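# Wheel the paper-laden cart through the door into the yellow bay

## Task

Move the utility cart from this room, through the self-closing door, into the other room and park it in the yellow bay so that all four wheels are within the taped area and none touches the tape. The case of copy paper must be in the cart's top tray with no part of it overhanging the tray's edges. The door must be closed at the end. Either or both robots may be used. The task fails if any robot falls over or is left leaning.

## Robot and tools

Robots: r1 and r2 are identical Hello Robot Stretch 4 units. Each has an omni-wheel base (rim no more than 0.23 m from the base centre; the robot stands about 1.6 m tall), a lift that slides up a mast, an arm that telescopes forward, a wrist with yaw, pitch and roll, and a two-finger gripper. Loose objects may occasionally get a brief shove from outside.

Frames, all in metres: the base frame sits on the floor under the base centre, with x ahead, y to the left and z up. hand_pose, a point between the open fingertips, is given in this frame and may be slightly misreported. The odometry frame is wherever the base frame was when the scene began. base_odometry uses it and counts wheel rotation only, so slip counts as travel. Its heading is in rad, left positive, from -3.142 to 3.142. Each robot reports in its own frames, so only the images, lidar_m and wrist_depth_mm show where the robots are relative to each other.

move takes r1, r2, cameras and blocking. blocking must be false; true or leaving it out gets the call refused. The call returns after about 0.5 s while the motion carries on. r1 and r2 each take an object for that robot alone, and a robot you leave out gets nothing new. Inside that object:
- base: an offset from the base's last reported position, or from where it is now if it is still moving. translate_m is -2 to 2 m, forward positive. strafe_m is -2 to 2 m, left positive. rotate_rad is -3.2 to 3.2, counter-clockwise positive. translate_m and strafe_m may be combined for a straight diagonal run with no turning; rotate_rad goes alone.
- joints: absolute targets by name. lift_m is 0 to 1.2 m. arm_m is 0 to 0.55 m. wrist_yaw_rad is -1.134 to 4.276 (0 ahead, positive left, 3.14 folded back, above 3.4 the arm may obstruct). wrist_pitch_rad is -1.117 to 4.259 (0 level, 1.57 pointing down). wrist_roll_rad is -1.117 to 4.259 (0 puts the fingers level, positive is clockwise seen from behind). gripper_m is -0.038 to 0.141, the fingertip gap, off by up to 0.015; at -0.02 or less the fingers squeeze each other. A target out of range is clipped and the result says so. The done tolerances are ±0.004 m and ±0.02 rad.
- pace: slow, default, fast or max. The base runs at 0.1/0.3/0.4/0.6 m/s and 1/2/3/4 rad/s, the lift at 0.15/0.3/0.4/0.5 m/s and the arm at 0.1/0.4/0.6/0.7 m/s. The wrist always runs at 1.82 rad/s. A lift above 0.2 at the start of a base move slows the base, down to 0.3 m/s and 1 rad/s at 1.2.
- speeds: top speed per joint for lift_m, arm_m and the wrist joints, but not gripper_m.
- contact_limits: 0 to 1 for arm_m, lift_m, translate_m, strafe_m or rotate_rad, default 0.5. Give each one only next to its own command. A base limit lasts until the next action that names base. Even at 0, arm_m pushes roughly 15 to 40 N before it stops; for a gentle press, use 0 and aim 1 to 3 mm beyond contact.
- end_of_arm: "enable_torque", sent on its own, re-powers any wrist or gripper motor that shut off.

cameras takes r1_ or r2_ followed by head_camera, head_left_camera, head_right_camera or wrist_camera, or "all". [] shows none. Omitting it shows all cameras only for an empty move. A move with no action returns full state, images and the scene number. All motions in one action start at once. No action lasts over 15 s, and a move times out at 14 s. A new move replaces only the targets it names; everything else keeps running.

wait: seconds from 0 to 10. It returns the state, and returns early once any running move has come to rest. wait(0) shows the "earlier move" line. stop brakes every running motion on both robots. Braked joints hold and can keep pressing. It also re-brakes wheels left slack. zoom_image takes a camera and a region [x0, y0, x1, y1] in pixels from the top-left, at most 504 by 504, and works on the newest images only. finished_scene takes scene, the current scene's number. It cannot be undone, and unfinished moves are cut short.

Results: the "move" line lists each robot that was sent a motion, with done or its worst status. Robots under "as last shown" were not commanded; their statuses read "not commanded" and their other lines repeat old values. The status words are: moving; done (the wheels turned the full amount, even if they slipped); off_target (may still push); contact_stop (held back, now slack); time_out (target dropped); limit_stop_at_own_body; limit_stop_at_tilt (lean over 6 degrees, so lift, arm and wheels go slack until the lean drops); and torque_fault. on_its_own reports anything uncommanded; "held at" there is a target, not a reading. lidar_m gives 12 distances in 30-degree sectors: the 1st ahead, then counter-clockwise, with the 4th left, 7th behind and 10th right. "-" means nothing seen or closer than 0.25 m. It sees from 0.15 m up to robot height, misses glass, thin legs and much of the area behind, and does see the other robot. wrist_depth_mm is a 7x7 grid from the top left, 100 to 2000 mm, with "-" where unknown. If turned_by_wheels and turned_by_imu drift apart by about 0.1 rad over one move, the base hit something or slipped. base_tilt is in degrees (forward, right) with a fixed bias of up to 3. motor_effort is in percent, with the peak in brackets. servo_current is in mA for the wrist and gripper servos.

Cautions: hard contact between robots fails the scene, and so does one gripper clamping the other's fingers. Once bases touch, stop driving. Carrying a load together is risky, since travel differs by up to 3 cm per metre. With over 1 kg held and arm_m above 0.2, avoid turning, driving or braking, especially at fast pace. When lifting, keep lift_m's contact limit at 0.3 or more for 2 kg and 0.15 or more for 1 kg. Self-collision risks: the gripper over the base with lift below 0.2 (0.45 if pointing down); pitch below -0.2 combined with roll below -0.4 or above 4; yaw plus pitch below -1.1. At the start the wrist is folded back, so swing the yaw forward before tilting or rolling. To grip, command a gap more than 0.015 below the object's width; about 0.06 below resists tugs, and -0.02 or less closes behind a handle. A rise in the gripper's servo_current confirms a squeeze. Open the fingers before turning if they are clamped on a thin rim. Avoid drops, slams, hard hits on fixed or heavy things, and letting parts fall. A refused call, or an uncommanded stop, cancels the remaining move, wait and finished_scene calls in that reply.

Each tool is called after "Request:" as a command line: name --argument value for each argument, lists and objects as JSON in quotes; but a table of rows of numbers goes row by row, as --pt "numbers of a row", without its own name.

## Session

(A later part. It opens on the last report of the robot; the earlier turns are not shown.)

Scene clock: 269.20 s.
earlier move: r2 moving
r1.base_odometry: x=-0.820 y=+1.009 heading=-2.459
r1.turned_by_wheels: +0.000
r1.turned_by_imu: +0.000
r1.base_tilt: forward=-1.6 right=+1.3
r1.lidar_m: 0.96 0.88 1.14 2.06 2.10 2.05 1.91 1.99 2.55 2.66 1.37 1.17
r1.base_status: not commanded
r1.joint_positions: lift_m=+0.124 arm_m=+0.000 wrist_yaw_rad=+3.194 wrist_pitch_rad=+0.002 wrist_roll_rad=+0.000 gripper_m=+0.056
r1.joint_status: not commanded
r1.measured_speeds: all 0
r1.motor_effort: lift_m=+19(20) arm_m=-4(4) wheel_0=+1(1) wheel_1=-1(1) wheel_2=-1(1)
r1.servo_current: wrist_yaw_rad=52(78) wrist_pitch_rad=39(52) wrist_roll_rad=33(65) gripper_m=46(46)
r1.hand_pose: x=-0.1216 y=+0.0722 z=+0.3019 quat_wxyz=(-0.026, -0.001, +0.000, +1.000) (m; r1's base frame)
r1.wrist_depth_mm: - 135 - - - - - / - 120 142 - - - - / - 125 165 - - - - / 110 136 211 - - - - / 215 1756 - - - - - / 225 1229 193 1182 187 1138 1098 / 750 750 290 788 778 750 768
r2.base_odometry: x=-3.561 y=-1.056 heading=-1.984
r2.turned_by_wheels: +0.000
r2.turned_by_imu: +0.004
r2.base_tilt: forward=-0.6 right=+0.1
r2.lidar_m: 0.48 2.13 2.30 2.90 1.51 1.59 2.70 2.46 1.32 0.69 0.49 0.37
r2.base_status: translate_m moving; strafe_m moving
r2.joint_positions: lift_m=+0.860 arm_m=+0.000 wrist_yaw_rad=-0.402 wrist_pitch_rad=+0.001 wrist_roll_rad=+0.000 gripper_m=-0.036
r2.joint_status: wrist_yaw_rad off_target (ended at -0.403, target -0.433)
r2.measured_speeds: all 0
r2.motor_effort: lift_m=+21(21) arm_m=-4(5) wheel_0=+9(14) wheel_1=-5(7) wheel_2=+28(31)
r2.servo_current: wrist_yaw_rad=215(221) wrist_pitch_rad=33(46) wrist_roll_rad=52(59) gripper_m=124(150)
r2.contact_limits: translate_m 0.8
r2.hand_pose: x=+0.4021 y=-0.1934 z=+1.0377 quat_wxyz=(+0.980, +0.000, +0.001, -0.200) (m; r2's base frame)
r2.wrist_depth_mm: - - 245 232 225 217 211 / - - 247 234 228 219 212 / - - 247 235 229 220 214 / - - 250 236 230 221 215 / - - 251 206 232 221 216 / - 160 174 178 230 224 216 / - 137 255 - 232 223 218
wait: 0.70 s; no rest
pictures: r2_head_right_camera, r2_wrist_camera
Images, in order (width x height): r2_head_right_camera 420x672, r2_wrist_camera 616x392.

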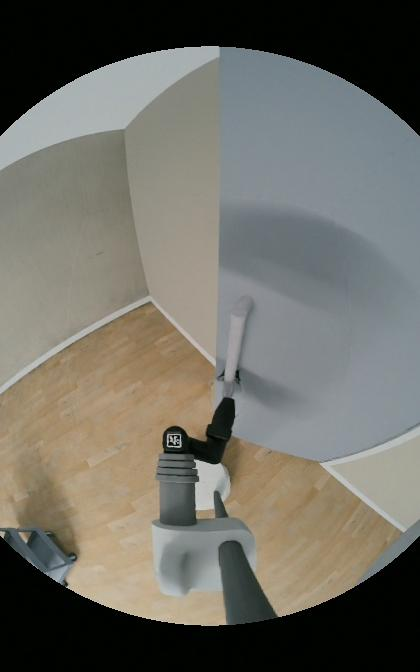

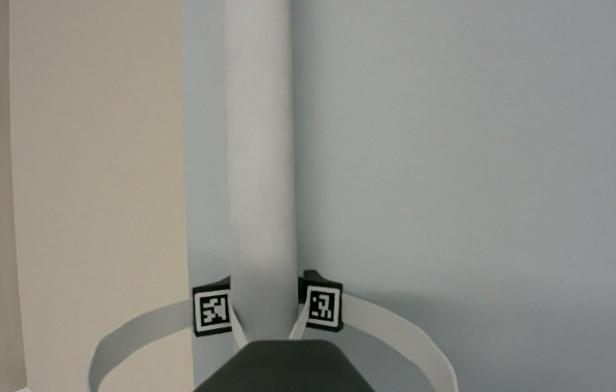

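Request:
move --blocking false --r2 '{"base":{"translate_m":-0.208,"strafe_m":0.05},"joints":{"wrist_yaw_rad":-0.41},"contact_limits":{"translate_m":0.8},"pace":"slow","speeds":{"wrist_yaw_rad":0.1}}'

Request:
wait --seconds 2.4

Request:
wait --seconds 0.4 --cameras '["r2_wrist_camera","r2_head_right_camera"]'

Scene clock: 291.23 s.
earlier move: r2 done
move: r2 moving
r1: as last shown
r1.lidar_m: 0.96 0.89 1.16 2.06 2.13 2.07 1.92 1.98 2.59 2.65 1.36 1.18
r1.servo_current: wrist_yaw_rad=59(65) wrist_pitch_rad=46(46) wrist_roll_rad=39(52) gripper_m=39(39)
r1.wrist_depth_mm: - 135 - - - - - / - 120 142 - - - - / - 125 166 - - - - / 110 135 210 - - - - / 214 1756 - - - - - / 225 1205 194 1182 187 1118 1138 / 750 750 291 788 788 750 750
r2.base_odometry: x=-3.553 y=-1.046 heading=-1.982
r2.turned_by_wheels: +0.002
r2.turned_by_imu: +0.003
r2.base_tilt: forward=-0.6 right=+0.1
r2.lidar_m: 0.48 2.20 2.33 2.89 1.49 1.61 2.69 2.46 1.32 0.72 0.45 0.35
r2.base_status: translate_m moving; strafe_m moving
r2.joint_positions: lift_m=+0.860 arm_m=+0.000 wrist_yaw_rad=-0.383 wrist_pitch_rad=+0.001 wrist_roll_rad=+0.000 gripper_m=-0.036
r2.joint_status: wrist_yaw_rad moving
r2.measured_speeds: translate_m=-0.049 strafe_m=+0.012 rotate_rad=-0.002 lift_m=+0.000 arm_m=+0.000 wrist_yaw_rad=+0.004 wrist_pitch_rad=+0.000 wrist_roll_rad=+0.000
r2.motor_effort: lift_m=+21(21) arm_m=-4(5) wheel_0=+5(8) wheel_1=-6(7) wheel_2=+29(32)
r2.servo_current: wrist_yaw_rad=111(215) wrist_pitch_rad=39(46) wrist_roll_rad=46(52) gripper_m=124(130)
r2.contact_limits: translate_m 0.8
r2.hand_pose: x=+0.4057 y=-0.1890 z=+1.0377 quat_wxyz=(+0.982, +0.000, +0.001, -0.191) (m; r2's base frame)
r2.wrist_depth_mm: - - 246 232 226 218 211 / - - 248 234 228 219 212 / 1708 - 249 235 229 220 213 / 1708 - 250 235 231 222 215 / 1756 - 252 203 231 223 217 / - - 177 180 230 224 217 / - 135 256 - 234 221 219
pictures: none

Scene clock: 293.63 s.
earlier move: r2 moving
r1.base_odometry: x=-0.820 y=+1.009 heading=-2.459
r1.turned_by_wheels: +0.000
r1.turned_by_imu: +0.000
r1.base_tilt: forward=-1.6 right=+1.2
r1.lidar_m: 1.01 0.89 1.15 2.07 2.10 2.04 1.90 1.97 2.58 2.64 1.36 1.18
r1.base_status: not commanded
r1.joint_positions: lift_m=+0.124 arm_m=+0.000 wrist_yaw_rad=+3.194 wrist_pitch_rad=+0.002 wrist_roll_rad=+0.000 gripper_m=+0.056
r1.joint_status: not commanded
r1.measured_speeds: all 0
r1.motor_effort: lift_m=+20(20) arm_m=-4(4) wheel_0=+1(1) wheel_1=-1(1) wheel_2=-1(1)
r1.servo_current: wrist_yaw_rad=46(65) wrist_pitch_rad=39(52) wrist_roll_rad=59(65) gripper_m=39(52)
r1.hand_pose: x=-0.1216 y=+0.0722 z=+0.3019 quat_wxyz=(-0.026, -0.001, +0.000, +1.000) (m; r1's base frame)
r1.wrist_depth_mm: - 135 - - - - - / - 120 142 - - - - / - 125 166 - - - - / 110 135 211 - - - - / 215 1756 - - - - - / 226 1229 193 1182 188 1118 1118 / 741 759 290 788 778 768 750
r2.base_odometry: x=-3.433 y=-0.888 heading=-1.982
r2.turned_by_wheels: +0.000
r2.turned_by_imu: +0.028
r2.base_tilt: forward=-0.6 right=+0.0
r2.lidar_m: 0.47 2.39 2.45 3.17 1.36 1.90 2.54 2.35 1.49 0.90 0.52 0.38
r2.base_status: translate_m moving; strafe_m moving
r2.joint_positions: lift_m=+0.860 arm_m=+0.000 wrist_yaw_rad=-0.380 wrist_pitch_rad=+0.001 wrist_roll_rad=+0.000 gripper_m=-0.036
r2.joint_status: wrist_yaw_rad off_target (ended at -0.383, target -0.410)
r2.measured_speeds: translate_m=-0.022 strafe_m=+0.006 rotate_rad=-0.002 lift_m=+0.000 arm_m=+0.000 wrist_yaw_rad=+0.000 wrist_pitch_rad=+0.000 wrist_roll_rad=+0.000
r2.motor_effort: lift_m=+21(21) arm_m=-5(5) wheel_0=+6(11) wheel_1=-5(7) wheel_2=+25(32)
r2.servo_current: wrist_yaw_rad=195(215) wrist_pitch_rad=39(46) wrist_roll_rad=39(59) gripper_m=124(130)
r2.contact_limits: translate_m 0.8
r2.hand_pose: x=+0.4063 y=-0.1883 z=+1.0377 quat_wxyz=(+0.982, +0.000, +0.001, -0.189) (m; r2's base frame)
r2.wrist_depth_mm: - - 238 237 238 238 238 / 1921 - 240 240 239 238 238 / 1921 - 241 241 239 240 238 / 1921 - 242 240 242 241 239 / 1921 - 244 204 243 242 242 / - 160 177 179 244 244 243 / - 137 247 - 245 246 244
wait: 2.40 s; no rest
pictures: none

Scene clock: 294.03 s.
earlier move: r2 moving
r1.base_odometry: x=-0.820 y=+1.009 heading=-2.459
r1.turned_by_wheels: +0.000
r1.turned_by_imu: +0.000
r1.base_tilt: forward=-1.6 right=+1.3
r1.lidar_m: 0.98 0.87 1.16 2.05 2.11 2.05 1.90 1.96 2.56 2.62 1.37 1.18
r1.base_status: not commanded
r1.joint_positions: lift_m=+0.124 arm_m=+0.000 wrist_yaw_rad=+3.194 wrist_pitch_rad=+0.002 wrist_roll_rad=+0.000 gripper_m=+0.056
r1.joint_status: not commanded
r1.measured_speeds: all 0
r1.motor_effort: lift_m=+19(20) arm_m=-4(4) wheel_0=+1(1) wheel_1=-1(1) wheel_2=-1(1)
r1.servo_current: wrist_yaw_rad=52(65) wrist_pitch_rad=52(52) wrist_roll_rad=52(65) gripper_m=33(52)
r1.hand_pose: x=-0.1216 y=+0.0722 z=+0.3019 quat_wxyz=(-0.026, -0.001, +0.000, +1.000) (m; r1's base frame)
r1.wrist_depth_mm: - 135 - - - - - / - 120 142 - - - - / - 125 166 - - - - / 110 135 209 - - - - / 215 1756 - - - - - / 224 1205 193 1205 187 1118 1118 / 750 750 291 788 778 759 759
r2.base_odometry: x=-3.432 y=-0.886 heading=-1.982
r2.turned_by_wheels: +0.000
r2.turned_by_imu: +0.000
r2.base_tilt: forward=-0.6 right=+0.0
r2.lidar_m: 0.47 2.40 2.46 3.11 1.35 1.96 2.53 2.34 1.51 0.88 0.51 0.36
r2.base_status: translate_m moving; strafe_m moving
r2.joint_positions: lift_m=+0.860 arm_m=+0.000 wrist_yaw_rad=-0.380 wrist_pitch_rad=+0.001 wrist_roll_rad=+0.000 gripper_m=-0.036
r2.joint_status: wrist_yaw_rad off_target (ended at -0.383, target -0.410)
r2.measured_speeds: all 0
r2.motor_effort: lift_m=+21(21) arm_m=-4(5) wheel_0=+8(11) wheel_1=-4(7) wheel_2=+24(32)
r2.servo_current: wrist_yaw_rad=195(215) wrist_pitch_rad=39(46) wrist_roll_rad=46(59) gripper_m=117(130)
r2.contact_limits: translate_m 0.8
r2.hand_pose: x=+0.4063 y=-0.1883 z=+1.0377 quat_wxyz=(+0.982, +0.000, +0.001, -0.189) (m; r2's base frame)
r2.wrist_depth_mm: - - 237 238 238 239 237 / 1863 - 238 239 239 238 238 / 1921 - 240 240 240 240 240 / 1983 - 241 242 242 242 242 / 1921 - 244 204 243 243 243 / - 159 177 179 244 245 244 / - 137 246 - 246 245 245
wait: 0.40 s; no rest
pictures: r2_head_right_camera, r2_wrist_camera
Images, in order (width x height): r2_head_right_camera 420x672, r2_wrist_camera 616x392.

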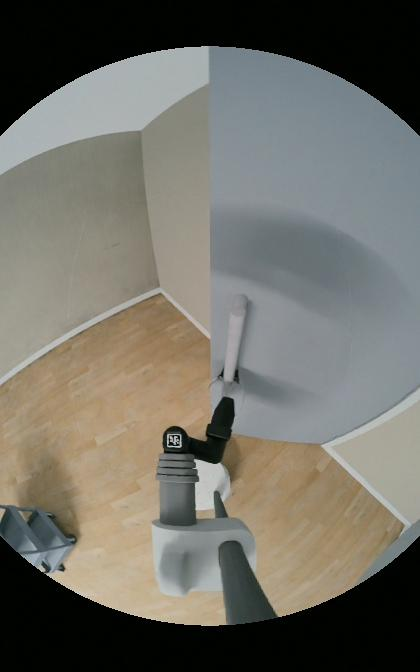

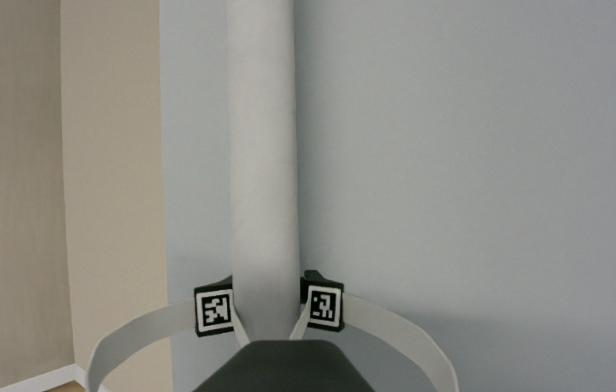

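Request:
move --blocking false --r2 '{"base":{"translate_m":-0.268,"strafe_m":-0.04},"joints":{"wrist_yaw_rad":-0.12},"contact_limits":{"translate_m":0.8},"pace":"slow","speeds":{"wrist_yaw_rad":0.1}}'

Request:
wait --seconds 2.9

Request:
wait --seconds 0.4 --cameras '["r2_wrist_camera","r2_head_right_camera"]'

Scene clock: 311.13 s.
earlier move: r2 done
move: r2 moving
r1: as last shown
r1.lidar_m: 0.99 0.88 1.13 2.05 2.10 2.05 1.91 1.98 2.54 2.65 1.36 1.17
r1.motor_effort: lift_m=+20(20) arm_m=-4(4) wheel_0=+1(1) wheel_1=-1(1) wheel_2=-1(1)
r1.servo_current: wrist_yaw_rad=65(65) wrist_pitch_rad=33(46) wrist_roll_rad=52(59) gripper_m=46(46)
r1.wrist_depth_mm: - 135 - - - - - / - 120 142 - - - - / - 125 165 - - - - / 110 135 211 - - - - / 215 1756 - - - - - / 226 1182 195 1205 187 1160 1078 / 750 750 290 778 778 750 759
r2.base_odometry: x=-3.429 y=-0.874 heading=-1.980
r2.turned_by_wheels: +0.002
r2.turned_by_imu: +0.003
r2.base_tilt: forward=-0.6 right=+0.1
r2.lidar_m: 0.43 2.40 2.45 3.17 1.36 3.77 2.49 2.33 1.52 0.90 0.53 0.38
r2.base_status: translate_m moving; strafe_m moving
r2.joint_positions: lift_m=+0.860 arm_m=+0.000 wrist_yaw_rad=-0.343 wrist_pitch_rad=+0.001 wrist_roll_rad=+0.000 gripper_m=-0.036
r2.joint_status: wrist_yaw_rad moving
r2.measured_speeds: translate_m=-0.049 strafe_m=-0.007 rotate_rad=-0.003 lift_m=+0.000 arm_m=+0.000 wrist_yaw_rad=+0.097 wrist_pitch_rad=+0.000 wrist_roll_rad=+0.000
r2.motor_effort: lift_m=+21(21) arm_m=-4(5) wheel_0=+3(8) wheel_1=-6(8) wheel_2=+28(29)
r2.servo_current: wrist_yaw_rad=156(202) wrist_pitch_rad=39(46) wrist_roll_rad=39(59) gripper_m=124(130)
r2.contact_limits: translate_m 0.8
r2.hand_pose: x=+0.4131 y=-0.1794 z=+1.0377 quat_wxyz=(+0.985, +0.000, +0.001, -0.171) (m; r2's base frame)
r2.wrist_depth_mm: - - 240 236 236 236 235 / - - 241 238 238 236 236 / - - 242 240 238 237 236 / - - 244 241 240 239 237 / - - 246 204 243 241 238 / - 163 176 167 242 241 240 / - 134 248 - 245 243 239
pictures: none

Scene clock: 314.03 s.
earlier move: r2 moving
r1.base_odometry: x=-0.820 y=+1.009 heading=-2.459
r1.turned_by_wheels: +0.000
r1.turned_by_imu: +0.000
r1.base_tilt: forward=-1.6 right=+1.2
r1.lidar_m: 1.00 0.88 1.14 2.04 2.12 2.06 1.92 2.00 2.55 2.65 1.36 1.15
r1.base_status: not commanded
r1.joint_positions: lift_m=+0.124 arm_m=+0.000 wrist_yaw_rad=+3.194 wrist_pitch_rad=+0.002 wrist_roll_rad=+0.000 gripper_m=+0.056
r1.joint_status: not commanded
r1.measured_speeds: all 0
r1.motor_effort: lift_m=+20(20) arm_m=-4(4) wheel_0=+0(1) wheel_1=-1(1) wheel_2=-1(1)
r1.servo_current: wrist_yaw_rad=52(72) wrist_pitch_rad=33(52) wrist_roll_rad=59(65) gripper_m=46(46)
r1.hand_pose: x=-0.1216 y=+0.0722 z=+0.3019 quat_wxyz=(-0.026, -0.001, +0.000, +1.000) (m; r1's base frame)
r1.wrist_depth_mm: - 135 - - - - - / - 120 142 - - - - / - 124 165 - - - - / 110 135 211 - - - - / 214 1708 - - - - - / 225 1229 194 1205 187 1138 1118 / 768 750 290 798 778 759 759
r2.base_odometry: x=-3.363 y=-0.629 heading=-1.980
r2.turned_by_wheels: +0.000
r2.turned_by_imu: +0.013
r2.base_tilt: forward=-0.7 right=+0.0
r2.lidar_m: 0.37 2.64 2.69 1.51 1.23 3.32 2.28 2.11 1.65 1.13 0.61 0.48
r2.base_status: translate_m moving; strafe_m moving
r2.joint_positions: lift_m=+0.860 arm_m=+0.000 wrist_yaw_rad=-0.098 wrist_pitch_rad=+0.001 wrist_roll_rad=+0.000 gripper_m=-0.036
r2.joint_status: wrist_yaw_rad off_target (ended at -0.098, target -0.120)
r2.measured_speeds: translate_m=-0.032 strafe_m=-0.005 rotate_rad=-0.002 lift_m=+0.000 arm_m=+0.000 wrist_yaw_rad=+0.000 wrist_pitch_rad=+0.000 wrist_roll_rad=+0.000
r2.motor_effort: lift_m=+21(21) arm_m=-4(5) wheel_0=+10(13) wheel_1=-3(9) wheel_2=+22(29)
r2.servo_current: wrist_yaw_rad=130(202) wrist_pitch_rad=33(46) wrist_roll_rad=52(59) gripper_m=124(130)
r2.contact_limits: translate_m 0.8
r2.hand_pose: x=+0.4494 y=-0.1152 z=+1.0377 quat_wxyz=(+0.999, +0.000, +0.001, -0.049) (m; r2's base frame)
r2.wrist_depth_mm: - - 241 236 234 232 229 / - - 242 237 236 233 230 / - - 244 238 236 233 231 / - - 245 240 237 234 233 / - - 247 203 240 236 233 / - - 177 168 239 236 235 / - 158 249 - 242 238 236
wait: 2.90 s; no rest
pictures: none

Scene clock: 314.43 s.
earlier move: r2 moving
r1.base_odometry: x=-0.820 y=+1.009 heading=-2.459
r1.turned_by_wheels: +0.000
r1.turned_by_imu: +0.000
r1.base_tilt: forward=-1.6 right=+1.3
r1.lidar_m: 0.99 0.84 1.13 2.05 2.11 2.05 1.89 1.98 2.52 2.63 1.40 1.17
r1.base_status: not commanded
r1.joint_positions: lift_m=+0.124 arm_m=+0.000 wrist_yaw_rad=+3.194 wrist_pitch_rad=+0.002 wrist_roll_rad=+0.000 gripper_m=+0.056
r1.joint_status: not commanded
r1.measured_speeds: all 0
r1.motor_effort: lift_m=+19(20) arm_m=-4(4) wheel_0=+0(1) wheel_1=-1(1) wheel_2=-1(1)
r1.servo_current: wrist_yaw_rad=52(72) wrist_pitch_rad=33(52) wrist_roll_rad=39(65) gripper_m=46(46)
r1.hand_pose: x=-0.1216 y=+0.0722 z=+0.3019 quat_wxyz=(-0.026, -0.001, +0.000, +1.000) (m; r1's base frame)
r1.wrist_depth_mm: - 135 - - - - - / - 120 142 - - - - / - 124 165 - - - - / 110 135 211 - - - - / 214 1708 - - - - - / 225 1205 193 1182 188 1138 1118 / 759 750 290 788 788 759 750
r2.base_odometry: x=-3.362 y=-0.625 heading=-1.980
r2.turned_by_wheels: +0.000
r2.turned_by_imu: +0.000
r2.base_tilt: forward=-0.7 right=+0.0
r2.lidar_m: 0.39 2.63 2.68 1.44 1.27 3.33 2.28 2.10 1.69 1.13 0.63 0.46
r2.base_status: translate_m moving; strafe_m moving
r2.joint_positions: lift_m=+0.860 arm_m=+0.000 wrist_yaw_rad=-0.097 wrist_pitch_rad=+0.001 wrist_roll_rad=+0.000 gripper_m=-0.036
r2.joint_status: wrist_yaw_rad off_target (ended at -0.098, target -0.120)
r2.measured_speeds: translate_m=+0.000 strafe_m=+0.000 rotate_rad=+0.000 lift_m=+0.000 arm_m=+0.000 wrist_yaw_rad=+0.002 wrist_pitch_rad=+0.000 wrist_roll_rad=+0.000
r2.motor_effort: lift_m=+21(21) arm_m=-4(5) wheel_0=+12(13) wheel_1=-5(9) wheel_2=+21(29)
r2.servo_current: wrist_yaw_rad=130(202) wrist_pitch_rad=39(46) wrist_roll_rad=59(59) gripper_m=130(130)
r2.contact_limits: translate_m 0.8
r2.hand_pose: x=+0.4495 y=-0.1150 z=+1.0377 quat_wxyz=(+0.999, +0.000, +0.001, -0.049) (m; r2's base frame)
r2.wrist_depth_mm: - - 242 236 234 231 229 / - - 242 237 236 233 230 / - - 243 237 237 235 231 / - - 244 240 239 236 233 / - - 245 203 240 237 234 / - - 177 168 239 238 236 / - 158 249 - 241 238 236
wait: 0.40 s; no rest
pictures: r2_head_right_camera, r2_wrist_camera
Images, in order (width x height): r2_head_right_camera 420x672, r2_wrist_camera 616x392.

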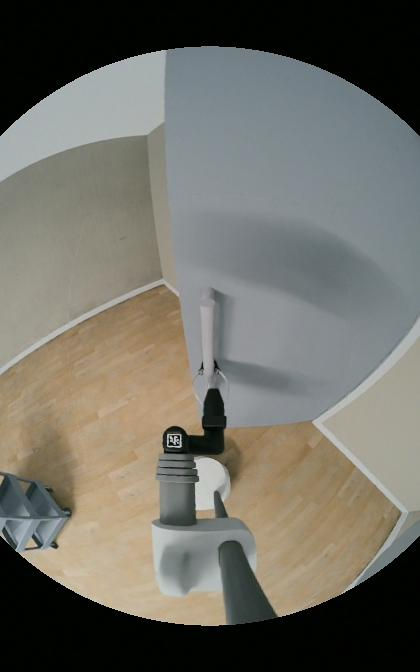

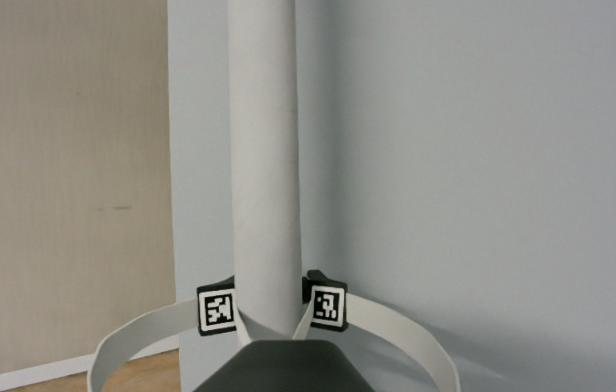

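Request:
move --blocking false --r2 '{"base":{"translate_m":-0.245,"strafe_m":-0.089},"joints":{"wrist_yaw_rad":0.11},"contact_limits":{"translate_m":0.8},"pace":"slow","speeds":{"wrist_yaw_rad":0.1}}'

Request:
wait --seconds 2.9

Request:
wait --seconds 0.4 --cameras '["r2_wrist_camera"]'

Request:
move --blocking false --r2 '{"base":{"translate_m":-0.217,"strafe_m":-0.163},"joints":{"wrist_yaw_rad":0.38},"contact_limits":{"translate_m":0.8},"pace":"slow","speeds":{"wrist_yaw_rad":0.1}}'

Request:
wait --seconds 2.9

Request:
wait --seconds 0.4 --cameras '["r2_wrist_camera","r2_head_right_camera"]'

Scene clock: 332.07 s.
earlier move: r2 done
move: r2 moving
r1: as last shown
r1.lidar_m: 1.01 0.87 1.15 2.06 2.10 2.05 1.91 1.99 2.54 2.65 1.38 1.17
r1.motor_effort: lift_m=+19(20) arm_m=-4(4) wheel_0=+1(1) wheel_1=-1(1) wheel_2=-1(1)
r1.servo_current: wrist_yaw_rad=46(59) wrist_pitch_rad=46(52) wrist_roll_rad=59(65) gripper_m=46(46)
r1.wrist_depth_mm: - 135 - - - - - / - 120 142 - - - - / - 125 165 - - - - / 110 136 211 - - - - / 215 1756 - - - - - / 226 1182 193 1205 187 1138 1118 / 750 741 291 798 788 759 759
r2.base_odometry: x=-3.362 y=-0.611 heading=-1.978
r2.turned_by_wheels: +0.002
r2.turned_by_imu: +0.003
r2.base_tilt: forward=-0.6 right=+0.1
r2.lidar_m: 0.39 2.65 2.73 1.47 1.26 3.30 2.24 2.10 1.67 1.13 0.64 0.47
r2.base_status: translate_m moving; strafe_m moving
r2.joint_positions: lift_m=+0.860 arm_m=+0.000 wrist_yaw_rad=-0.057 wrist_pitch_rad=+0.001 wrist_roll_rad=+0.000 gripper_m=-0.036
r2.joint_status: wrist_yaw_rad moving
r2.measured_speeds: translate_m=-0.049 strafe_m=-0.018 rotate_rad=+0.000 lift_m=+0.000 arm_m=+0.000 wrist_yaw_rad=+0.099 wrist_pitch_rad=+0.000 wrist_roll_rad=+0.000
r2.motor_effort: lift_m=+21(21) arm_m=-5(5) wheel_0=+4(11) wheel_1=-7(8) wheel_2=+23(27)
r2.servo_current: wrist_yaw_rad=91(143) wrist_pitch_rad=39(39) wrist_roll_rad=46(59) gripper_m=117(130)
r2.contact_limits: translate_m 0.8
r2.hand_pose: x=+0.4539 y=-0.1038 z=+1.0377 quat_wxyz=(+1.000, +0.000, +0.001, -0.029) (m; r2's base frame)
r2.wrist_depth_mm: - - 242 165 234 229 226 / - - 243 237 236 229 227 / - - 245 238 236 232 229 / - - 245 240 238 233 230 / - - 247 176 238 233 230 / - - 177 167 237 235 233 / - - 252 - 240 235 234
pictures: none

Scene clock: 334.97 s.
earlier move: r2 moving
r1.base_odometry: x=-0.820 y=+1.009 heading=-2.459
r1.turned_by_wheels: +0.000
r1.turned_by_imu: +0.000
r1.base_tilt: forward=-1.6 right=+1.2
r1.lidar_m: 0.99 0.87 1.14 2.06 2.11 2.05 1.90 1.98 2.54 2.65 1.38 1.14
r1.base_status: not commanded
r1.joint_positions: lift_m=+0.124 arm_m=+0.000 wrist_yaw_rad=+3.194 wrist_pitch_rad=+0.002 wrist_roll_rad=+0.000 gripper_m=+0.056
r1.joint_status: not commanded
r1.measured_speeds: all 0
r1.motor_effort: lift_m=+20(20) arm_m=-4(4) wheel_0=+1(1) wheel_1=-1(1) wheel_2=-1(1)
r1.servo_current: wrist_yaw_rad=59(65) wrist_pitch_rad=33(52) wrist_roll_rad=65(72) gripper_m=39(46)
r1.hand_pose: x=-0.1216 y=+0.0722 z=+0.3019 quat_wxyz=(-0.026, -0.001, +0.000, +1.000) (m; r1's base frame)
r1.wrist_depth_mm: - 135 - - - - - / - 120 142 - - - - / - 125 165 - - - - / 110 135 210 - - - - / 215 1708 - - - - - / 224 1205 194 1182 188 1138 1138 / 750 759 290 809 788 768 759
r2.base_odometry: x=-3.347 y=-0.366 heading=-1.977
r2.turned_by_wheels: +0.001
r2.turned_by_imu: +0.006
r2.base_tilt: forward=-0.7 right=+0.0
r2.lidar_m: 0.40 2.87 2.94 1.26 1.30 2.93 2.01 1.86 1.75 1.21 0.84 0.52
r2.base_status: translate_m moving; strafe_m moving
r2.joint_positions: lift_m=+0.860 arm_m=+0.000 wrist_yaw_rad=+0.133 wrist_pitch_rad=+0.001 wrist_roll_rad=+0.000 gripper_m=-0.036
r2.joint_status: wrist_yaw_rad off_target (ended at +0.130, target +0.110)
r2.measured_speeds: translate_m=-0.016 strafe_m=-0.006 rotate_rad=-0.001 lift_m=+0.000 arm_m=+0.000 wrist_yaw_rad=+0.000 wrist_pitch_rad=+0.000 wrist_roll_rad=+0.000
r2.motor_effort: lift_m=+21(21) arm_m=-4(5) wheel_0=+14(17) wheel_1=-3(10) wheel_2=+20(27)
r2.servo_current: wrist_yaw_rad=130(150) wrist_pitch_rad=39(46) wrist_roll_rad=39(65) gripper_m=117(130)
r2.contact_limits: translate_m 0.8
r2.hand_pose: x=+0.4684 y=-0.0485 z=+1.0377 quat_wxyz=(+0.998, +0.000, +0.001, +0.066) (m; r2's base frame)
r2.wrist_depth_mm: - - 239 237 234 233 229 / - - 241 237 236 233 231 / - - 242 238 236 235 231 / - - 243 240 238 236 234 / - - 245 203 239 237 235 / - - 178 180 240 238 236 / - 145 248 - 242 238 237
wait: 2.90 s; no rest
pictures: none

Scene clock: 335.37 s.
earlier move: r2 moving
r1.base_odometry: x=-0.820 y=+1.009 heading=-2.459
r1.turned_by_wheels: +0.000
r1.turned_by_imu: +0.000
r1.base_tilt: forward=-1.6 right=+1.2
r1.lidar_m: 0.98 0.87 1.16 2.05 2.12 2.06 1.91 1.99 2.57 2.64 1.34 1.18
r1.base_status: not commanded
r1.joint_positions: lift_m=+0.124 arm_m=+0.000 wrist_yaw_rad=+3.194 wrist_pitch_rad=+0.002 wrist_roll_rad=+0.000 gripper_m=+0.056
r1.joint_status: not commanded
r1.measured_speeds: all 0
r1.motor_effort: lift_m=+19(20) arm_m=-4(4) wheel_0=+1(1) wheel_1=-1(1) wheel_2=-1(1)
r1.servo_current: wrist_yaw_rad=52(65) wrist_pitch_rad=46(52) wrist_roll_rad=39(72) gripper_m=46(46)
r1.hand_pose: x=-0.1216 y=+0.0722 z=+0.3019 quat_wxyz=(-0.026, -0.001, +0.000, +1.000) (m; r1's base frame)
r1.wrist_depth_mm: - 135 - - - - - / - 120 142 - - - - / - 125 166 - - - - / 110 135 211 - - - - / 214 1708 - - - - - / 225 1182 195 1182 188 1160 1118 / 750 750 291 788 788 759 759
r2.base_odometry: x=-3.347 y=-0.365 heading=-1.977
r2.turned_by_wheels: +0.000
r2.turned_by_imu: +0.000
r2.base_tilt: forward=-0.6 right=-0.1
r2.lidar_m: 0.38 2.89 2.96 1.25 1.28 2.93 1.96 1.85 1.74 1.21 0.84 0.52
r2.base_status: translate_m moving; strafe_m moving
r2.joint_positions: lift_m=+0.860 arm_m=+0.000 wrist_yaw_rad=+0.133 wrist_pitch_rad=+0.001 wrist_roll_rad=+0.000 gripper_m=-0.036
r2.joint_status: wrist_yaw_rad off_target (ended at +0.130, target +0.110)
r2.measured_speeds: all 0
r2.motor_effort: lift_m=+21(21) arm_m=-4(5) wheel_0=+14(17) wheel_1=-3(10) wheel_2=+19(27)
r2.servo_current: wrist_yaw_rad=130(150) wrist_pitch_rad=39(46) wrist_roll_rad=52(65) gripper_m=130(130)
r2.contact_limits: translate_m 0.8
r2.hand_pose: x=+0.4684 y=-0.0485 z=+1.0377 quat_wxyz=(+0.998, +0.000, +0.001, +0.066) (m; r2's base frame)
r2.wrist_depth_mm: - - 240 236 235 233 229 / - - 241 236 236 233 231 / - - 241 238 236 235 233 / - - 243 240 239 236 234 / - - 244 204 240 237 235 / - - 177 180 239 237 236 / - 145 247 - 242 239 237
wait: 0.40 s; no rest
pictures: r2_wrist_camera
Images, in order (width x height): r2_wrist_camera 616x392.

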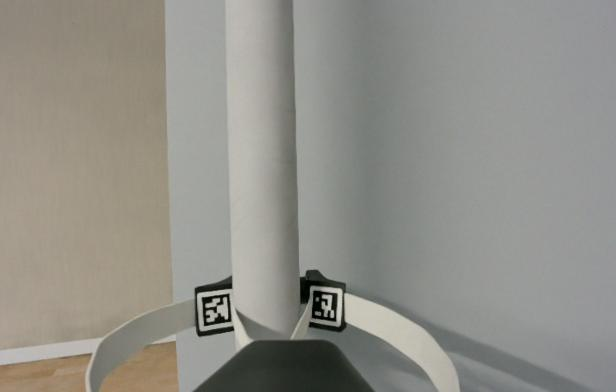

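Scene clock: 335.87 s.
earlier move: r2 done
move: r2 moving
r1: as last shown
r1.base_tilt: forward=-1.6 right=+1.3
r1.lidar_m: 1.00 0.87 1.15 2.05 2.11 2.07 1.91 1.96 2.54 2.63 1.36 1.17
r1.servo_current: wrist_yaw_rad=39(59) wrist_pitch_rad=52(52) wrist_roll_rad=39(52) gripper_m=46(46)
r1.wrist_depth_mm: - 134 - - - - - / - 120 142 - - - - / - 125 166 - - - - / 110 135 211 - - - - / 215 1756 - - - - - / 225 1229 194 1182 187 1138 1118 / 741 741 290 788 788 750 759
r2.base_odometry: x=-3.350 y=-0.352 heading=-1.975
r2.turned_by_wheels: +0.003
r2.turned_by_imu: +0.008
r2.base_tilt: forward=-0.7 right=+0.1
r2.lidar_m: 0.39 2.89 2.95 1.26 1.29 2.85 1.97 1.83 1.71 1.21 0.84 0.51
r2.base_status: translate_m moving; strafe_m moving
r2.joint_positions: lift_m=+0.860 arm_m=+0.000 wrist_yaw_rad=+0.171 wrist_pitch_rad=+0.001 wrist_roll_rad=+0.000 gripper_m=-0.036
r2.joint_status: wrist_yaw_rad moving
r2.measured_speeds: translate_m=-0.044 strafe_m=-0.033 rotate_rad=-0.002 lift_m=+0.000 arm_m=+0.000 wrist_yaw_rad=+0.091 wrist_pitch_rad=+0.000 wrist_roll_rad=+0.000
r2.motor_effort: lift_m=+21(21) arm_m=-4(5) wheel_0=+15(21) wheel_1=-7(7) wheel_2=+23(25)
r2.servo_current: wrist_yaw_rad=72(130) wrist_pitch_rad=39(46) wrist_roll_rad=33(52) gripper_m=124(130)
r2.contact_limits: translate_m 0.8
r2.hand_pose: x=+0.4700 y=-0.0370 z=+1.0377 quat_wxyz=(+0.996, +0.000, +0.001, +0.086) (m; r2's base frame)
r2.wrist_depth_mm: - - 242 165 234 230 225 / - - 242 236 236 230 228 / - - 245 238 236 232 229 / - - 246 240 236 233 230 / - - 247 166 238 233 230 / - - 178 167 237 235 233 / - - 251 - 240 236 234
pictures: none

Scene clock: 338.77 s.
earlier move: r2 moving
r1.base_odometry: x=-0.820 y=+1.009 heading=-2.459
r1.turned_by_wheels: +0.000
r1.turned_by_imu: +0.000
r1.base_tilt: forward=-1.6 right=+1.2
r1.lidar_m: 0.99 0.89 1.17 2.05 2.06 2.02 1.90 1.99 2.55 2.64 1.37 1.17
r1.base_status: not commanded
r1.joint_positions: lift_m=+0.124 arm_m=+0.000 wrist_yaw_rad=+3.194 wrist_pitch_rad=+0.002 wrist_roll_rad=+0.000 gripper_m=+0.056
r1.joint_status: not commanded
r1.measured_speeds: all 0
r1.motor_effort: lift_m=+19(20) arm_m=-4(4) wheel_0=+1(2) wheel_1=-1(1) wheel_2=-1(1)
r1.servo_current: wrist_yaw_rad=46(72) wrist_pitch_rad=39(52) wrist_roll_rad=46(65) gripper_m=39(46)
r1.hand_pose: x=-0.1216 y=+0.0722 z=+0.3019 quat_wxyz=(-0.026, -0.001, +0.000, +1.000) (m; r1's base frame)
r1.wrist_depth_mm: - 135 - - - - - / - 120 142 - - - - / - 125 165 - - - - / 110 135 211 - - - - / 215 1756 - - - - - / 225 1205 193 1205 187 1160 1138 / 750 759 291 788 768 750 750
r2.base_odometry: x=-3.410 y=-0.105 heading=-1.975
r2.turned_by_wheels: +0.000
r2.turned_by_imu: +0.072
r2.base_tilt: forward=-0.6 right=+0.0
r2.lidar_m: 0.40 0.45 3.24 1.38 1.78 2.30 1.70 1.62 1.55 1.14 1.05 0.56
r2.base_status: translate_m moving; strafe_m moving
r2.joint_positions: lift_m=+0.860 arm_m=+0.000 wrist_yaw_rad=+0.403 wrist_pitch_rad=+0.001 wrist_roll_rad=+0.000 gripper_m=-0.037
r2.joint_status: wrist_yaw_rad moving
r2.measured_speeds: translate_m=-0.015 strafe_m=-0.014 rotate_rad=+0.021 lift_m=+0.000 arm_m=+0.000 wrist_yaw_rad=+0.000 wrist_pitch_rad=+0.000 wrist_roll_rad=+0.000
r2.motor_effort: lift_m=+21(21) arm_m=-4(5) wheel_0=+19(25) wheel_1=-5(9) wheel_2=+14(25)
r2.servo_current: wrist_yaw_rad=176(176) wrist_pitch_rad=39(46) wrist_roll_rad=52(65) gripper_m=111(130)
r2.contact_limits: translate_m 0.8
r2.hand_pose: x=+0.4705 y=+0.0328 z=+1.0377 quat_wxyz=(+0.980, +0.000, +0.001, +0.200) (m; r2's base frame)
r2.wrist_depth_mm: - - 245 232 225 216 210 / - - 248 232 227 217 211 / - - 248 233 228 220 212 / - - 251 234 230 220 213 / - - 251 203 230 220 214 / - - 178 170 228 223 216 / - 154 256 - 232 220 217
wait: 2.90 s; no rest
pictures: none

Scene clock: 339.17 s.
earlier move: r2 moving
r1.base_odometry: x=-0.820 y=+1.009 heading=-2.459
r1.turned_by_wheels: +0.000
r1.turned_by_imu: +0.000
r1.base_tilt: forward=-1.6 right=+1.3
r1.lidar_m: 1.01 0.88 1.16 2.05 2.11 2.05 1.90 1.97 2.58 2.64 1.37 1.18
r1.base_status: not commanded
r1.joint_positions: lift_m=+0.124 arm_m=+0.000 wrist_yaw_rad=+3.194 wrist_pitch_rad=+0.002 wrist_roll_rad=+0.000 gripper_m=+0.056
r1.joint_status: not commanded
r1.measured_speeds: all 0
r1.motor_effort: lift_m=+20(20) arm_m=-4(4) wheel_0=+1(2) wheel_1=-1(1) wheel_2=-1(1)
r1.servo_current: wrist_yaw_rad=46(72) wrist_pitch_rad=46(52) wrist_roll_rad=33(65) gripper_m=46(46)
r1.hand_pose: x=-0.1216 y=+0.0722 z=+0.3019 quat_wxyz=(-0.026, -0.001, +0.000, +1.000) (m; r1's base frame)
r1.wrist_depth_mm: - 134 - - - - - / - 120 142 - - - - / - 125 166 - - - - / 110 135 210 - - - - / 215 1708 - - - - - / 225 1205 194 1205 187 1138 1098 / 750 750 289 798 778 759 750
r2.base_odometry: x=-3.411 y=-0.102 heading=-1.975
r2.turned_by_wheels: +0.000
r2.turned_by_imu: +0.006
r2.base_tilt: forward=-0.7 right=+0.0
r2.lidar_m: 0.38 0.49 3.27 1.37 1.79 2.28 1.69 1.61 1.56 1.16 1.03 0.57
r2.base_status: translate_m moving; strafe_m moving
r2.joint_positions: lift_m=+0.860 arm_m=+0.000 wrist_yaw_rad=+0.403 wrist_pitch_rad=+0.001 wrist_roll_rad=+0.000 gripper_m=-0.037
r2.joint_status: wrist_yaw_rad off_target (ended at +0.403, target +0.380)
r2.measured_speeds: translate_m=+0.001 strafe_m=-0.001 rotate_rad=-0.002 lift_m=+0.000 arm_m=+0.000 wrist_yaw_rad=+0.000 wrist_pitch_rad=+0.000 wrist_roll_rad=+0.000
r2.motor_effort: lift_m=+21(21) arm_m=-4(5) wheel_0=+15(25) wheel_1=+2(9) wheel_2=+12(25)
r2.servo_current: wrist_yaw_rad=150(176) wrist_pitch_rad=33(46) wrist_roll_rad=52(65) gripper_m=117(130)
r2.contact_limits: translate_m 0.8
r2.hand_pose: x=+0.4705 y=+0.0328 z=+1.0377 quat_wxyz=(+0.980, +0.000, +0.001, +0.200) (m; r2's base frame)
r2.wrist_depth_mm: - - 247 232 224 216 209 / - - 250 234 226 217 - / - - 249 233 228 218 211 / - - 252 235 229 219 213 / - - 251 203 230 220 213 / - - 177 168 227 221 215 / - 158 257 - 230 220 216
wait: 0.40 s; no rest
pictures: r2_head_right_camera, r2_wrist_camera
Images, in order (width x height): r2_head_right_camera 420x672, r2_wrist_camera 616x392.

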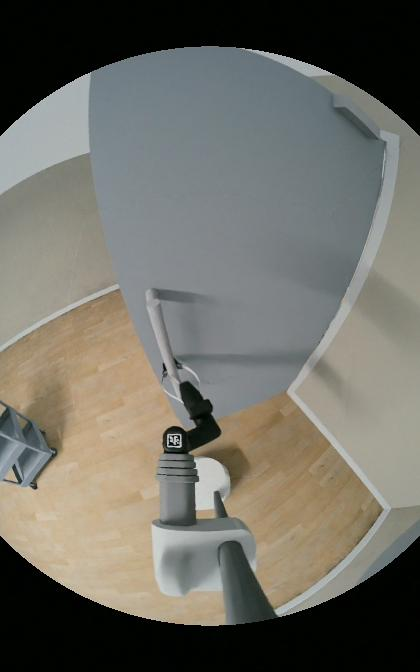

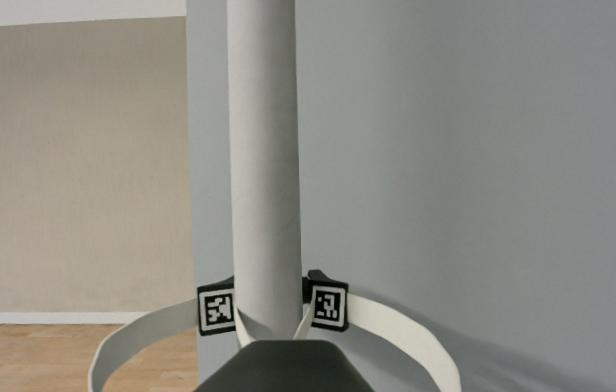

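Request:
move --blocking false --r2 '{"base":{"translate_m":-0.191,"strafe_m":-0.10},"joints":{"wrist_yaw_rad":0.39},"contact_limits":{"translate_m":0.8},"pace":"slow","speeds":{"wrist_yaw_rad":0.1}}'

Request:
wait --seconds 2.4

Request:
wait --seconds 0.4 --cameras '["r2_wrist_camera"]'

Request:
move --blocking false --r2 '{"base":{"translate_m":-0.125,"strafe_m":-0.175},"joints":{"wrist_yaw_rad":0.58},"contact_limits":{"translate_m":0.8},"pace":"slow","speeds":{"wrist_yaw_rad":0.1}}'

Request:
wait --seconds 2.4

Request:
wait --seconds 0.4 --cameras '["r2_wrist_camera","r2_head_right_camera","r1_head_camera","r1_head_left_camera"]'

Scene clock: 354.10 s.
earlier move: r2 done
move: r2 moving
r1: as last shown
r1.lidar_m: 1.01 0.89 1.12 2.05 2.10 2.05 1.91 1.99 2.54 2.65 1.37 1.19
r1.motor_effort: lift_m=+19(20) arm_m=-4(4) wheel_0=+1(1) wheel_1=-1(1) wheel_2=-1(1)
r1.servo_current: wrist_yaw_rad=59(59) wrist_pitch_rad=46(46) wrist_roll_rad=39(46) gripper_m=39(46)
r1.wrist_depth_mm: - 135 - - - - - / - 120 142 - - - - / - 125 165 - - - - / 110 136 210 - - - - / 214 1708 - - - - - / 226 1229 193 1182 187 1118 1118 / 750 750 291 788 778 750 759
r2.base_odometry: x=-3.412 y=-0.088 heading=-1.973
r2.turned_by_wheels: +0.002
r2.turned_by_imu: +0.011
r2.base_tilt: forward=-0.7 right=+0.0
r2.lidar_m: 0.40 0.45 3.30 1.39 1.83 2.25 1.64 1.58 1.53 1.12 1.02 0.58
r2.base_status: translate_m moving; strafe_m moving
r2.joint_positions: lift_m=+0.860 arm_m=+0.000 wrist_yaw_rad=+0.409 wrist_pitch_rad=+0.001 wrist_roll_rad=+0.000 gripper_m=-0.037
r2.joint_status: all done
r2.measured_speeds: translate_m=-0.049 strafe_m=-0.025 rotate_rad=+0.001 lift_m=+0.000 arm_m=+0.000 wrist_yaw_rad=+0.002 wrist_pitch_rad=+0.000 wrist_roll_rad=+0.000
r2.motor_effort: lift_m=+21(21) arm_m=-4(4) wheel_0=+13(14) wheel_1=-6(7) wheel_2=+20(21)
r2.servo_current: wrist_yaw_rad=117(137) wrist_pitch_rad=33(46) wrist_roll_rad=46(52) gripper_m=111(124)
r2.contact_limits: translate_m 0.8
r2.hand_pose: x=+0.4703 y=+0.0345 z=+1.0377 quat_wxyz=(+0.979, +0.000, +0.001, +0.203) (m; r2's base frame)
r2.wrist_depth_mm: - - 248 166 225 216 209 / - - 251 233 227 218 - / - - 251 234 229 219 211 / - - 253 236 230 220 213 / - - 253 202 231 221 214 / - - 178 167 227 222 215 / - - 259 - 233 220 216
pictures: none

Scene clock: 356.50 s.
earlier move: r2 moving
r1.base_odometry: x=-0.820 y=+1.009 heading=-2.459
r1.turned_by_wheels: +0.000
r1.turned_by_imu: +0.000
r1.base_tilt: forward=-1.6 right=+1.3
r1.lidar_m: 0.98 0.87 1.14 2.07 2.11 2.04 1.92 1.97 2.57 2.64 1.37 1.19
r1.base_status: not commanded
r1.joint_positions: lift_m=+0.124 arm_m=+0.000 wrist_yaw_rad=+3.194 wrist_pitch_rad=+0.002 wrist_roll_rad=+0.000 gripper_m=+0.056
r1.joint_status: not commanded
r1.measured_speeds: all 0
r1.motor_effort: lift_m=+19(20) arm_m=-4(4) wheel_0=+1(1) wheel_1=-1(1) wheel_2=-1(1)
r1.servo_current: wrist_yaw_rad=59(65) wrist_pitch_rad=39(52) wrist_roll_rad=59(59) gripper_m=39(46)
r1.hand_pose: x=-0.1216 y=+0.0722 z=+0.3019 quat_wxyz=(-0.026, -0.001, +0.000, +1.000) (m; r1's base frame)
r1.wrist_depth_mm: - 135 - - - - - / - 120 142 - - - - / - 125 166 - - - - / 110 135 210 - - - - / 215 1708 - - - - - / 225 1229 193 1205 187 1118 1118 / 750 759 291 798 778 750 778
r2.base_odometry: x=-3.428 y=+0.112 heading=-1.973
r2.turned_by_wheels: +0.000
r2.turned_by_imu: +0.032
r2.base_tilt: forward=-0.7 right=+0.0
r2.lidar_m: 0.42 0.45 1.90 1.52 4.63 1.94 1.47 1.40 1.47 1.12 1.07 0.60
r2.base_status: translate_m moving; strafe_m moving
r2.joint_positions: lift_m=+0.860 arm_m=+0.000 wrist_yaw_rad=+0.411 wrist_pitch_rad=+0.001 wrist_roll_rad=+0.000 gripper_m=-0.037
r2.joint_status: all done
r2.measured_speeds: translate_m=-0.016 strafe_m=-0.008 rotate_rad=-0.002 lift_m=+0.000 arm_m=+0.000 wrist_yaw_rad=+0.000 wrist_pitch_rad=+0.000 wrist_roll_rad=+0.000
r2.motor_effort: lift_m=+21(21) arm_m=-4(4) wheel_0=+11(18) wheel_1=-2(7) wheel_2=+15(25)
r2.servo_current: wrist_yaw_rad=117(137) wrist_pitch_rad=46(46) wrist_roll_rad=52(59) gripper_m=111(124)
r2.contact_limits: translate_m 0.8
r2.hand_pose: x=+0.4702 y=+0.0349 z=+1.0377 quat_wxyz=(+0.979, +0.000, +0.001, +0.204) (m; r2's base frame)
r2.wrist_depth_mm: - - 239 236 236 235 233 / - - 240 237 236 236 234 / - - 242 239 239 236 236 / - - 243 241 240 239 237 / - - 244 204 241 240 239 / - - 176 167 242 242 239 / - 157 247 - 244 242 241
wait: 2.40 s; no rest
pictures: none

Scene clock: 356.90 s.
earlier move: r2 moving
r1.base_odometry: x=-0.820 y=+1.009 heading=-2.459
r1.turned_by_wheels: +0.000
r1.turned_by_imu: +0.000
r1.base_tilt: forward=-1.6 right=+1.3
r1.lidar_m: 1.02 0.85 1.14 2.05 2.09 2.05 1.90 1.96 2.55 2.65 1.34 1.17
r1.base_status: not commanded
r1.joint_positions: lift_m=+0.124 arm_m=+0.000 wrist_yaw_rad=+3.194 wrist_pitch_rad=+0.002 wrist_roll_rad=+0.000 gripper_m=+0.056
r1.joint_status: not commanded
r1.measured_speeds: all 0
r1.motor_effort: lift_m=+19(20) arm_m=-4(4) wheel_0=+0(1) wheel_1=-1(1) wheel_2=-1(1)
r1.servo_current: wrist_yaw_rad=46(65) wrist_pitch_rad=39(52) wrist_roll_rad=33(65) gripper_m=33(46)
r1.hand_pose: x=-0.1216 y=+0.0722 z=+0.3019 quat_wxyz=(-0.026, -0.001, +0.000, +1.000) (m; r1's base frame)
r1.wrist_depth_mm: - 135 - - - - - / - 120 142 - - - - / - 124 165 - - - - / 110 136 211 - - - - / 213 1708 - - - - - / 225 1182 194 1205 187 1138 1118 / 750 759 290 798 788 759 750
r2.base_odometry: x=-3.428 y=+0.113 heading=-1.973
r2.turned_by_wheels: +0.000
r2.turned_by_imu: +0.000
r2.base_tilt: forward=-0.7 right=+0.0
r2.lidar_m: 0.40 0.46 1.87 1.51 4.62 1.97 1.44 1.41 1.48 1.11 1.07 0.61
r2.base_status: translate_m moving; strafe_m moving
r2.joint_positions: lift_m=+0.860 arm_m=+0.000 wrist_yaw_rad=+0.411 wrist_pitch_rad=+0.001 wrist_roll_rad=+0.000 gripper_m=-0.037
r2.joint_status: all done
r2.measured_speeds: all 0
r2.motor_effort: lift_m=+21(21) arm_m=-4(4) wheel_0=+10(18) wheel_1=-3(7) wheel_2=+14(25)
r2.servo_current: wrist_yaw_rad=117(137) wrist_pitch_rad=46(46) wrist_roll_rad=52(59) gripper_m=111(124)
r2.contact_limits: translate_m 0.8
r2.hand_pose: x=+0.4702 y=+0.0349 z=+1.0377 quat_wxyz=(+0.979, +0.000, +0.001, +0.204) (m; r2's base frame)
r2.wrist_depth_mm: - - 238 236 236 235 235 / - - 239 237 237 236 235 / - - 241 239 238 237 236 / - - 242 240 240 239 237 / - - 245 204 241 239 240 / - - 176 167 241 241 241 / - 158 246 - 243 243 242
wait: 0.40 s; no rest
pictures: r2_wrist_camera
Images, in order (width x height): r2_wrist_camera 616x392.

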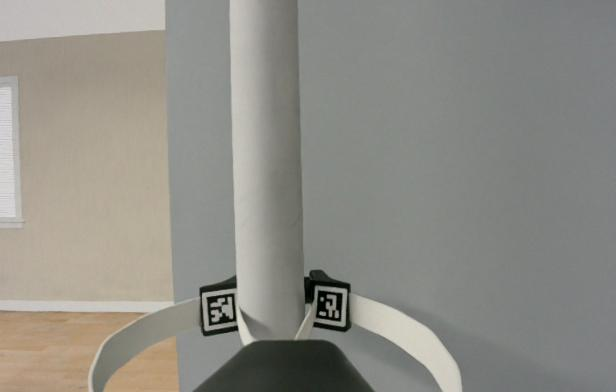

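Scene clock: 357.40 s.
earlier move: r2 done
move: r2 moving
r1: as last shown
r1.lidar_m: 1.01 0.87 1.17 2.05 2.11 2.07 1.92 1.99 2.57 2.65 1.36 1.19
r1.servo_current: wrist_yaw_rad=33(65) wrist_pitch_rad=39(46) wrist_roll_rad=52(65) gripper_m=39(46)
r1.wrist_depth_mm: - 134 - - - - - / - 120 142 - - - - / - 125 165 - - - - / 110 135 211 - - - - / 215 1708 - - - - - / 226 1205 193 1205 187 1138 1118 / 750 750 290 798 768 759 750
r2.base_odometry: x=-3.435 y=+0.123 heading=-1.971
r2.turned_by_wheels: +0.002
r2.turned_by_imu: +0.003
r2.base_tilt: forward=-0.7 right=+0.0
r2.lidar_m: 0.39 0.46 1.87 1.51 4.56 1.92 1.45 1.39 1.45 1.12 1.05 0.61
r2.base_status: translate_m moving; strafe_m moving
r2.joint_positions: lift_m=+0.860 arm_m=+0.000 wrist_yaw_rad=+0.448 wrist_pitch_rad=+0.001 wrist_roll_rad=+0.000 gripper_m=-0.037
r2.joint_status: wrist_yaw_rad moving
r2.measured_speeds: translate_m=-0.028 strafe_m=-0.040 rotate_rad=-0.001 lift_m=+0.000 arm_m=+0.000 wrist_yaw_rad=+0.100 wrist_pitch_rad=+0.000 wrist_roll_rad=+0.000
r2.motor_effort: lift_m=+21(21) arm_m=-3(4) wheel_0=+20(23) wheel_1=-7(7) wheel_2=+18(18)
r2.servo_current: wrist_yaw_rad=39(150) wrist_pitch_rad=39(46) wrist_roll_rad=46(52) gripper_m=111(117)
r2.contact_limits: translate_m 0.8
r2.hand_pose: x=+0.4687 y=+0.0461 z=+1.0377 quat_wxyz=(+0.975, +0.000, +0.001, +0.222) (m; r2's base frame)
r2.wrist_depth_mm: - - 240 163 236 233 230 / - - 242 237 236 233 231 / - - 244 239 237 234 232 / - - 245 239 239 236 234 / - - 245 173 240 237 236 / - - 178 165 241 237 236 / - - 248 - - 238 237
pictures: none

Scene clock: 359.80 s.
earlier move: r2 moving
r1.base_odometry: x=-0.820 y=+1.009 heading=-2.459
r1.turned_by_wheels: +0.000
r1.turned_by_imu: +0.000
r1.base_tilt: forward=-1.6 right=+1.3
r1.lidar_m: 1.02 0.89 1.15 2.05 2.09 2.06 1.91 1.97 2.56 2.62 1.36 1.18
r1.base_status: not commanded
r1.joint_positions: lift_m=+0.124 arm_m=+0.000 wrist_yaw_rad=+3.194 wrist_pitch_rad=+0.002 wrist_roll_rad=+0.000 gripper_m=+0.056
r1.joint_status: not commanded
r1.measured_speeds: all 0
r1.motor_effort: lift_m=+19(20) arm_m=-4(4) wheel_0=+0(1) wheel_1=-1(1) wheel_2=-1(1)
r1.servo_current: wrist_yaw_rad=59(78) wrist_pitch_rad=46(52) wrist_roll_rad=52(65) gripper_m=39(46)
r1.hand_pose: x=-0.1216 y=+0.0722 z=+0.3019 quat_wxyz=(-0.026, -0.001, +0.000, +1.000) (m; r1's base frame)
r1.wrist_depth_mm: - 135 - - - - - / - 120 142 - - - - / - 125 165 - - - - / 110 135 211 - - - - / 214 1708 - - - - - / 227 1182 194 1205 188 1138 1118 / 750 759 290 778 788 759 768
r2.base_odometry: x=-3.539 y=+0.293 heading=-1.970
r2.turned_by_wheels: +0.001
r2.turned_by_imu: +0.019
r2.base_tilt: forward=-0.7 right=+0.0
r2.lidar_m: 0.36 0.38 1.81 1.67 3.76 1.66 1.27 1.20 1.32 1.00 0.96 0.73
r2.base_status: translate_m moving; strafe_m moving
r2.joint_positions: lift_m=+0.860 arm_m=+0.000 wrist_yaw_rad=+0.610 wrist_pitch_rad=+0.001 wrist_roll_rad=+0.000 gripper_m=-0.037
r2.joint_status: wrist_yaw_rad off_target (ended at +0.608, target +0.580)
r2.measured_speeds: translate_m=-0.016 strafe_m=-0.020 rotate_rad=-0.002 lift_m=+0.000 arm_m=+0.000 wrist_yaw_rad=+0.001 wrist_pitch_rad=+0.000 wrist_roll_rad=+0.000
r2.motor_effort: lift_m=+21(21) arm_m=-4(4) wheel_0=+33(33) wheel_1=+3(8) wheel_2=+13(20)
r2.servo_current: wrist_yaw_rad=202(215) wrist_pitch_rad=33(46) wrist_roll_rad=46(59) gripper_m=104(124)
r2.contact_limits: translate_m 0.8
r2.hand_pose: x=+0.4573 y=+0.0937 z=+1.0377 quat_wxyz=(+0.954, +0.000, +0.001, +0.301) (m; r2's base frame)
r2.wrist_depth_mm: - - 238 233 229 224 222 / - - 159 235 230 227 222 / - - 241 235 232 228 224 / - - 244 237 233 227 225 / - - 160 236 234 230 226 / - - 167 181 235 231 229 / - - 247 - 133 231 229
wait: 2.40 s; no rest
pictures: none

Scene clock: 360.20 s.
earlier move: r2 moving
r1.base_odometry: x=-0.820 y=+1.009 heading=-2.459
r1.turned_by_wheels: +0.000
r1.turned_by_imu: +0.000
r1.base_tilt: forward=-1.6 right=+1.2
r1.lidar_m: 1.01 0.86 1.18 2.07 2.10 2.04 1.90 1.99 2.57 2.64 1.36 1.17
r1.base_status: not commanded
r1.joint_positions: lift_m=+0.124 arm_m=+0.000 wrist_yaw_rad=+3.194 wrist_pitch_rad=+0.002 wrist_roll_rad=+0.000 gripper_m=+0.056
r1.joint_status: not commanded
r1.measured_speeds: all 0
r1.motor_effort: lift_m=+20(20) arm_m=-4(4) wheel_0=+0(1) wheel_1=-1(1) wheel_2=-1(1)
r1.servo_current: wrist_yaw_rad=52(78) wrist_pitch_rad=46(52) wrist_roll_rad=52(65) gripper_m=39(46)
r1.hand_pose: x=-0.1216 y=+0.0722 z=+0.3019 quat_wxyz=(-0.026, -0.001, +0.000, +1.000) (m; r1's base frame)
r1.wrist_depth_mm: - 135 - - - - - / - 120 142 - - - - / - 125 165 - - - - / 110 135 211 - - - - / 215 1708 - - - - - / 227 1229 193 1182 187 1118 1078 / 750 750 291 798 788 759 759
r2.base_odometry: x=-3.540 y=+0.296 heading=-1.970
r2.turned_by_wheels: +0.000
r2.turned_by_imu: +0.010
r2.base_tilt: forward=-0.7 right=+0.0
r2.lidar_m: 0.40 0.37 1.75 1.71 3.65 1.64 1.25 1.23 1.30 0.98 0.98 0.70
r2.base_status: translate_m moving; strafe_m moving
r2.joint_positions: lift_m=+0.860 arm_m=+0.000 wrist_yaw_rad=+0.610 wrist_pitch_rad=+0.001 wrist_roll_rad=+0.000 gripper_m=-0.037
r2.joint_status: wrist_yaw_rad off_target (ended at +0.608, target +0.580)
r2.measured_speeds: all 0
r2.motor_effort: lift_m=+21(21) arm_m=-3(4) wheel_0=+26(33) wheel_1=+5(8) wheel_2=+11(20)
r2.servo_current: wrist_yaw_rad=221(221) wrist_pitch_rad=39(46) wrist_roll_rad=46(59) gripper_m=104(124)
r2.contact_limits: translate_m 0.8
r2.hand_pose: x=+0.4573 y=+0.0937 z=+1.0377 quat_wxyz=(+0.954, +0.000, +0.001, +0.301) (m; r2's base frame)
r2.wrist_depth_mm: - - 239 233 229 224 220 / - - 158 234 229 224 220 / - - 240 235 230 226 222 / - - 242 235 232 227 223 / - - 160 236 234 228 225 / - - 165 181 234 229 226 / - - 248 - 134 229 226
wait: 0.40 s; no rest
pictures: r1_head_camera, r1_head_left_camera, r2_head_right_camera, r2_wrist_camera
Images, in order (width x height): r1_head_camera 420x560, r1_head_left_camera 420x672, r2_head_right_camera 420x672, r2_wrist_camera 616x392.

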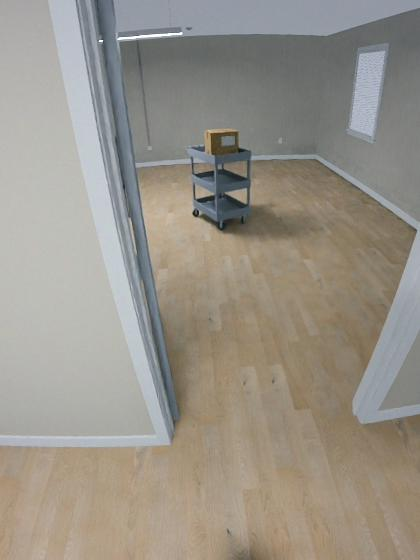

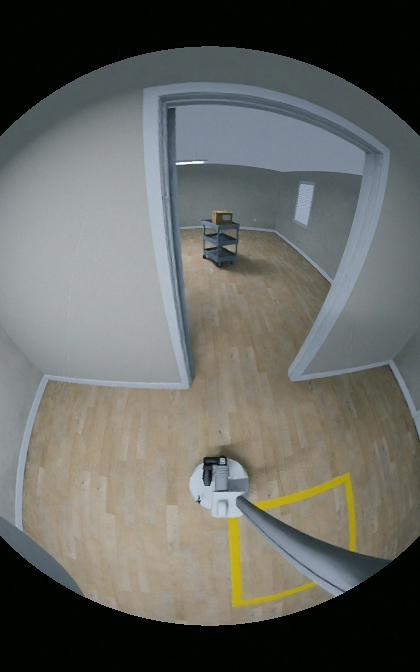

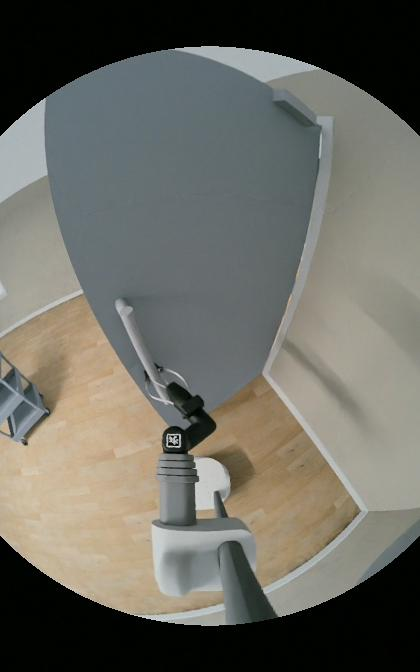

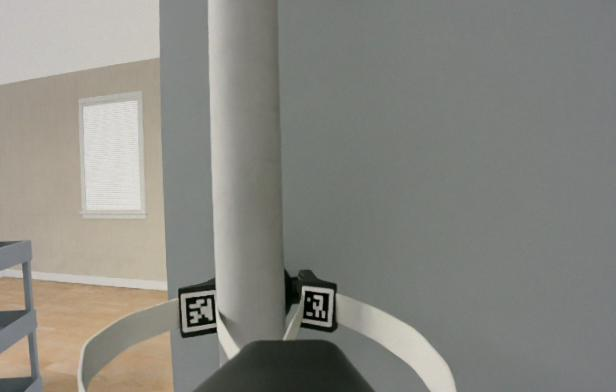

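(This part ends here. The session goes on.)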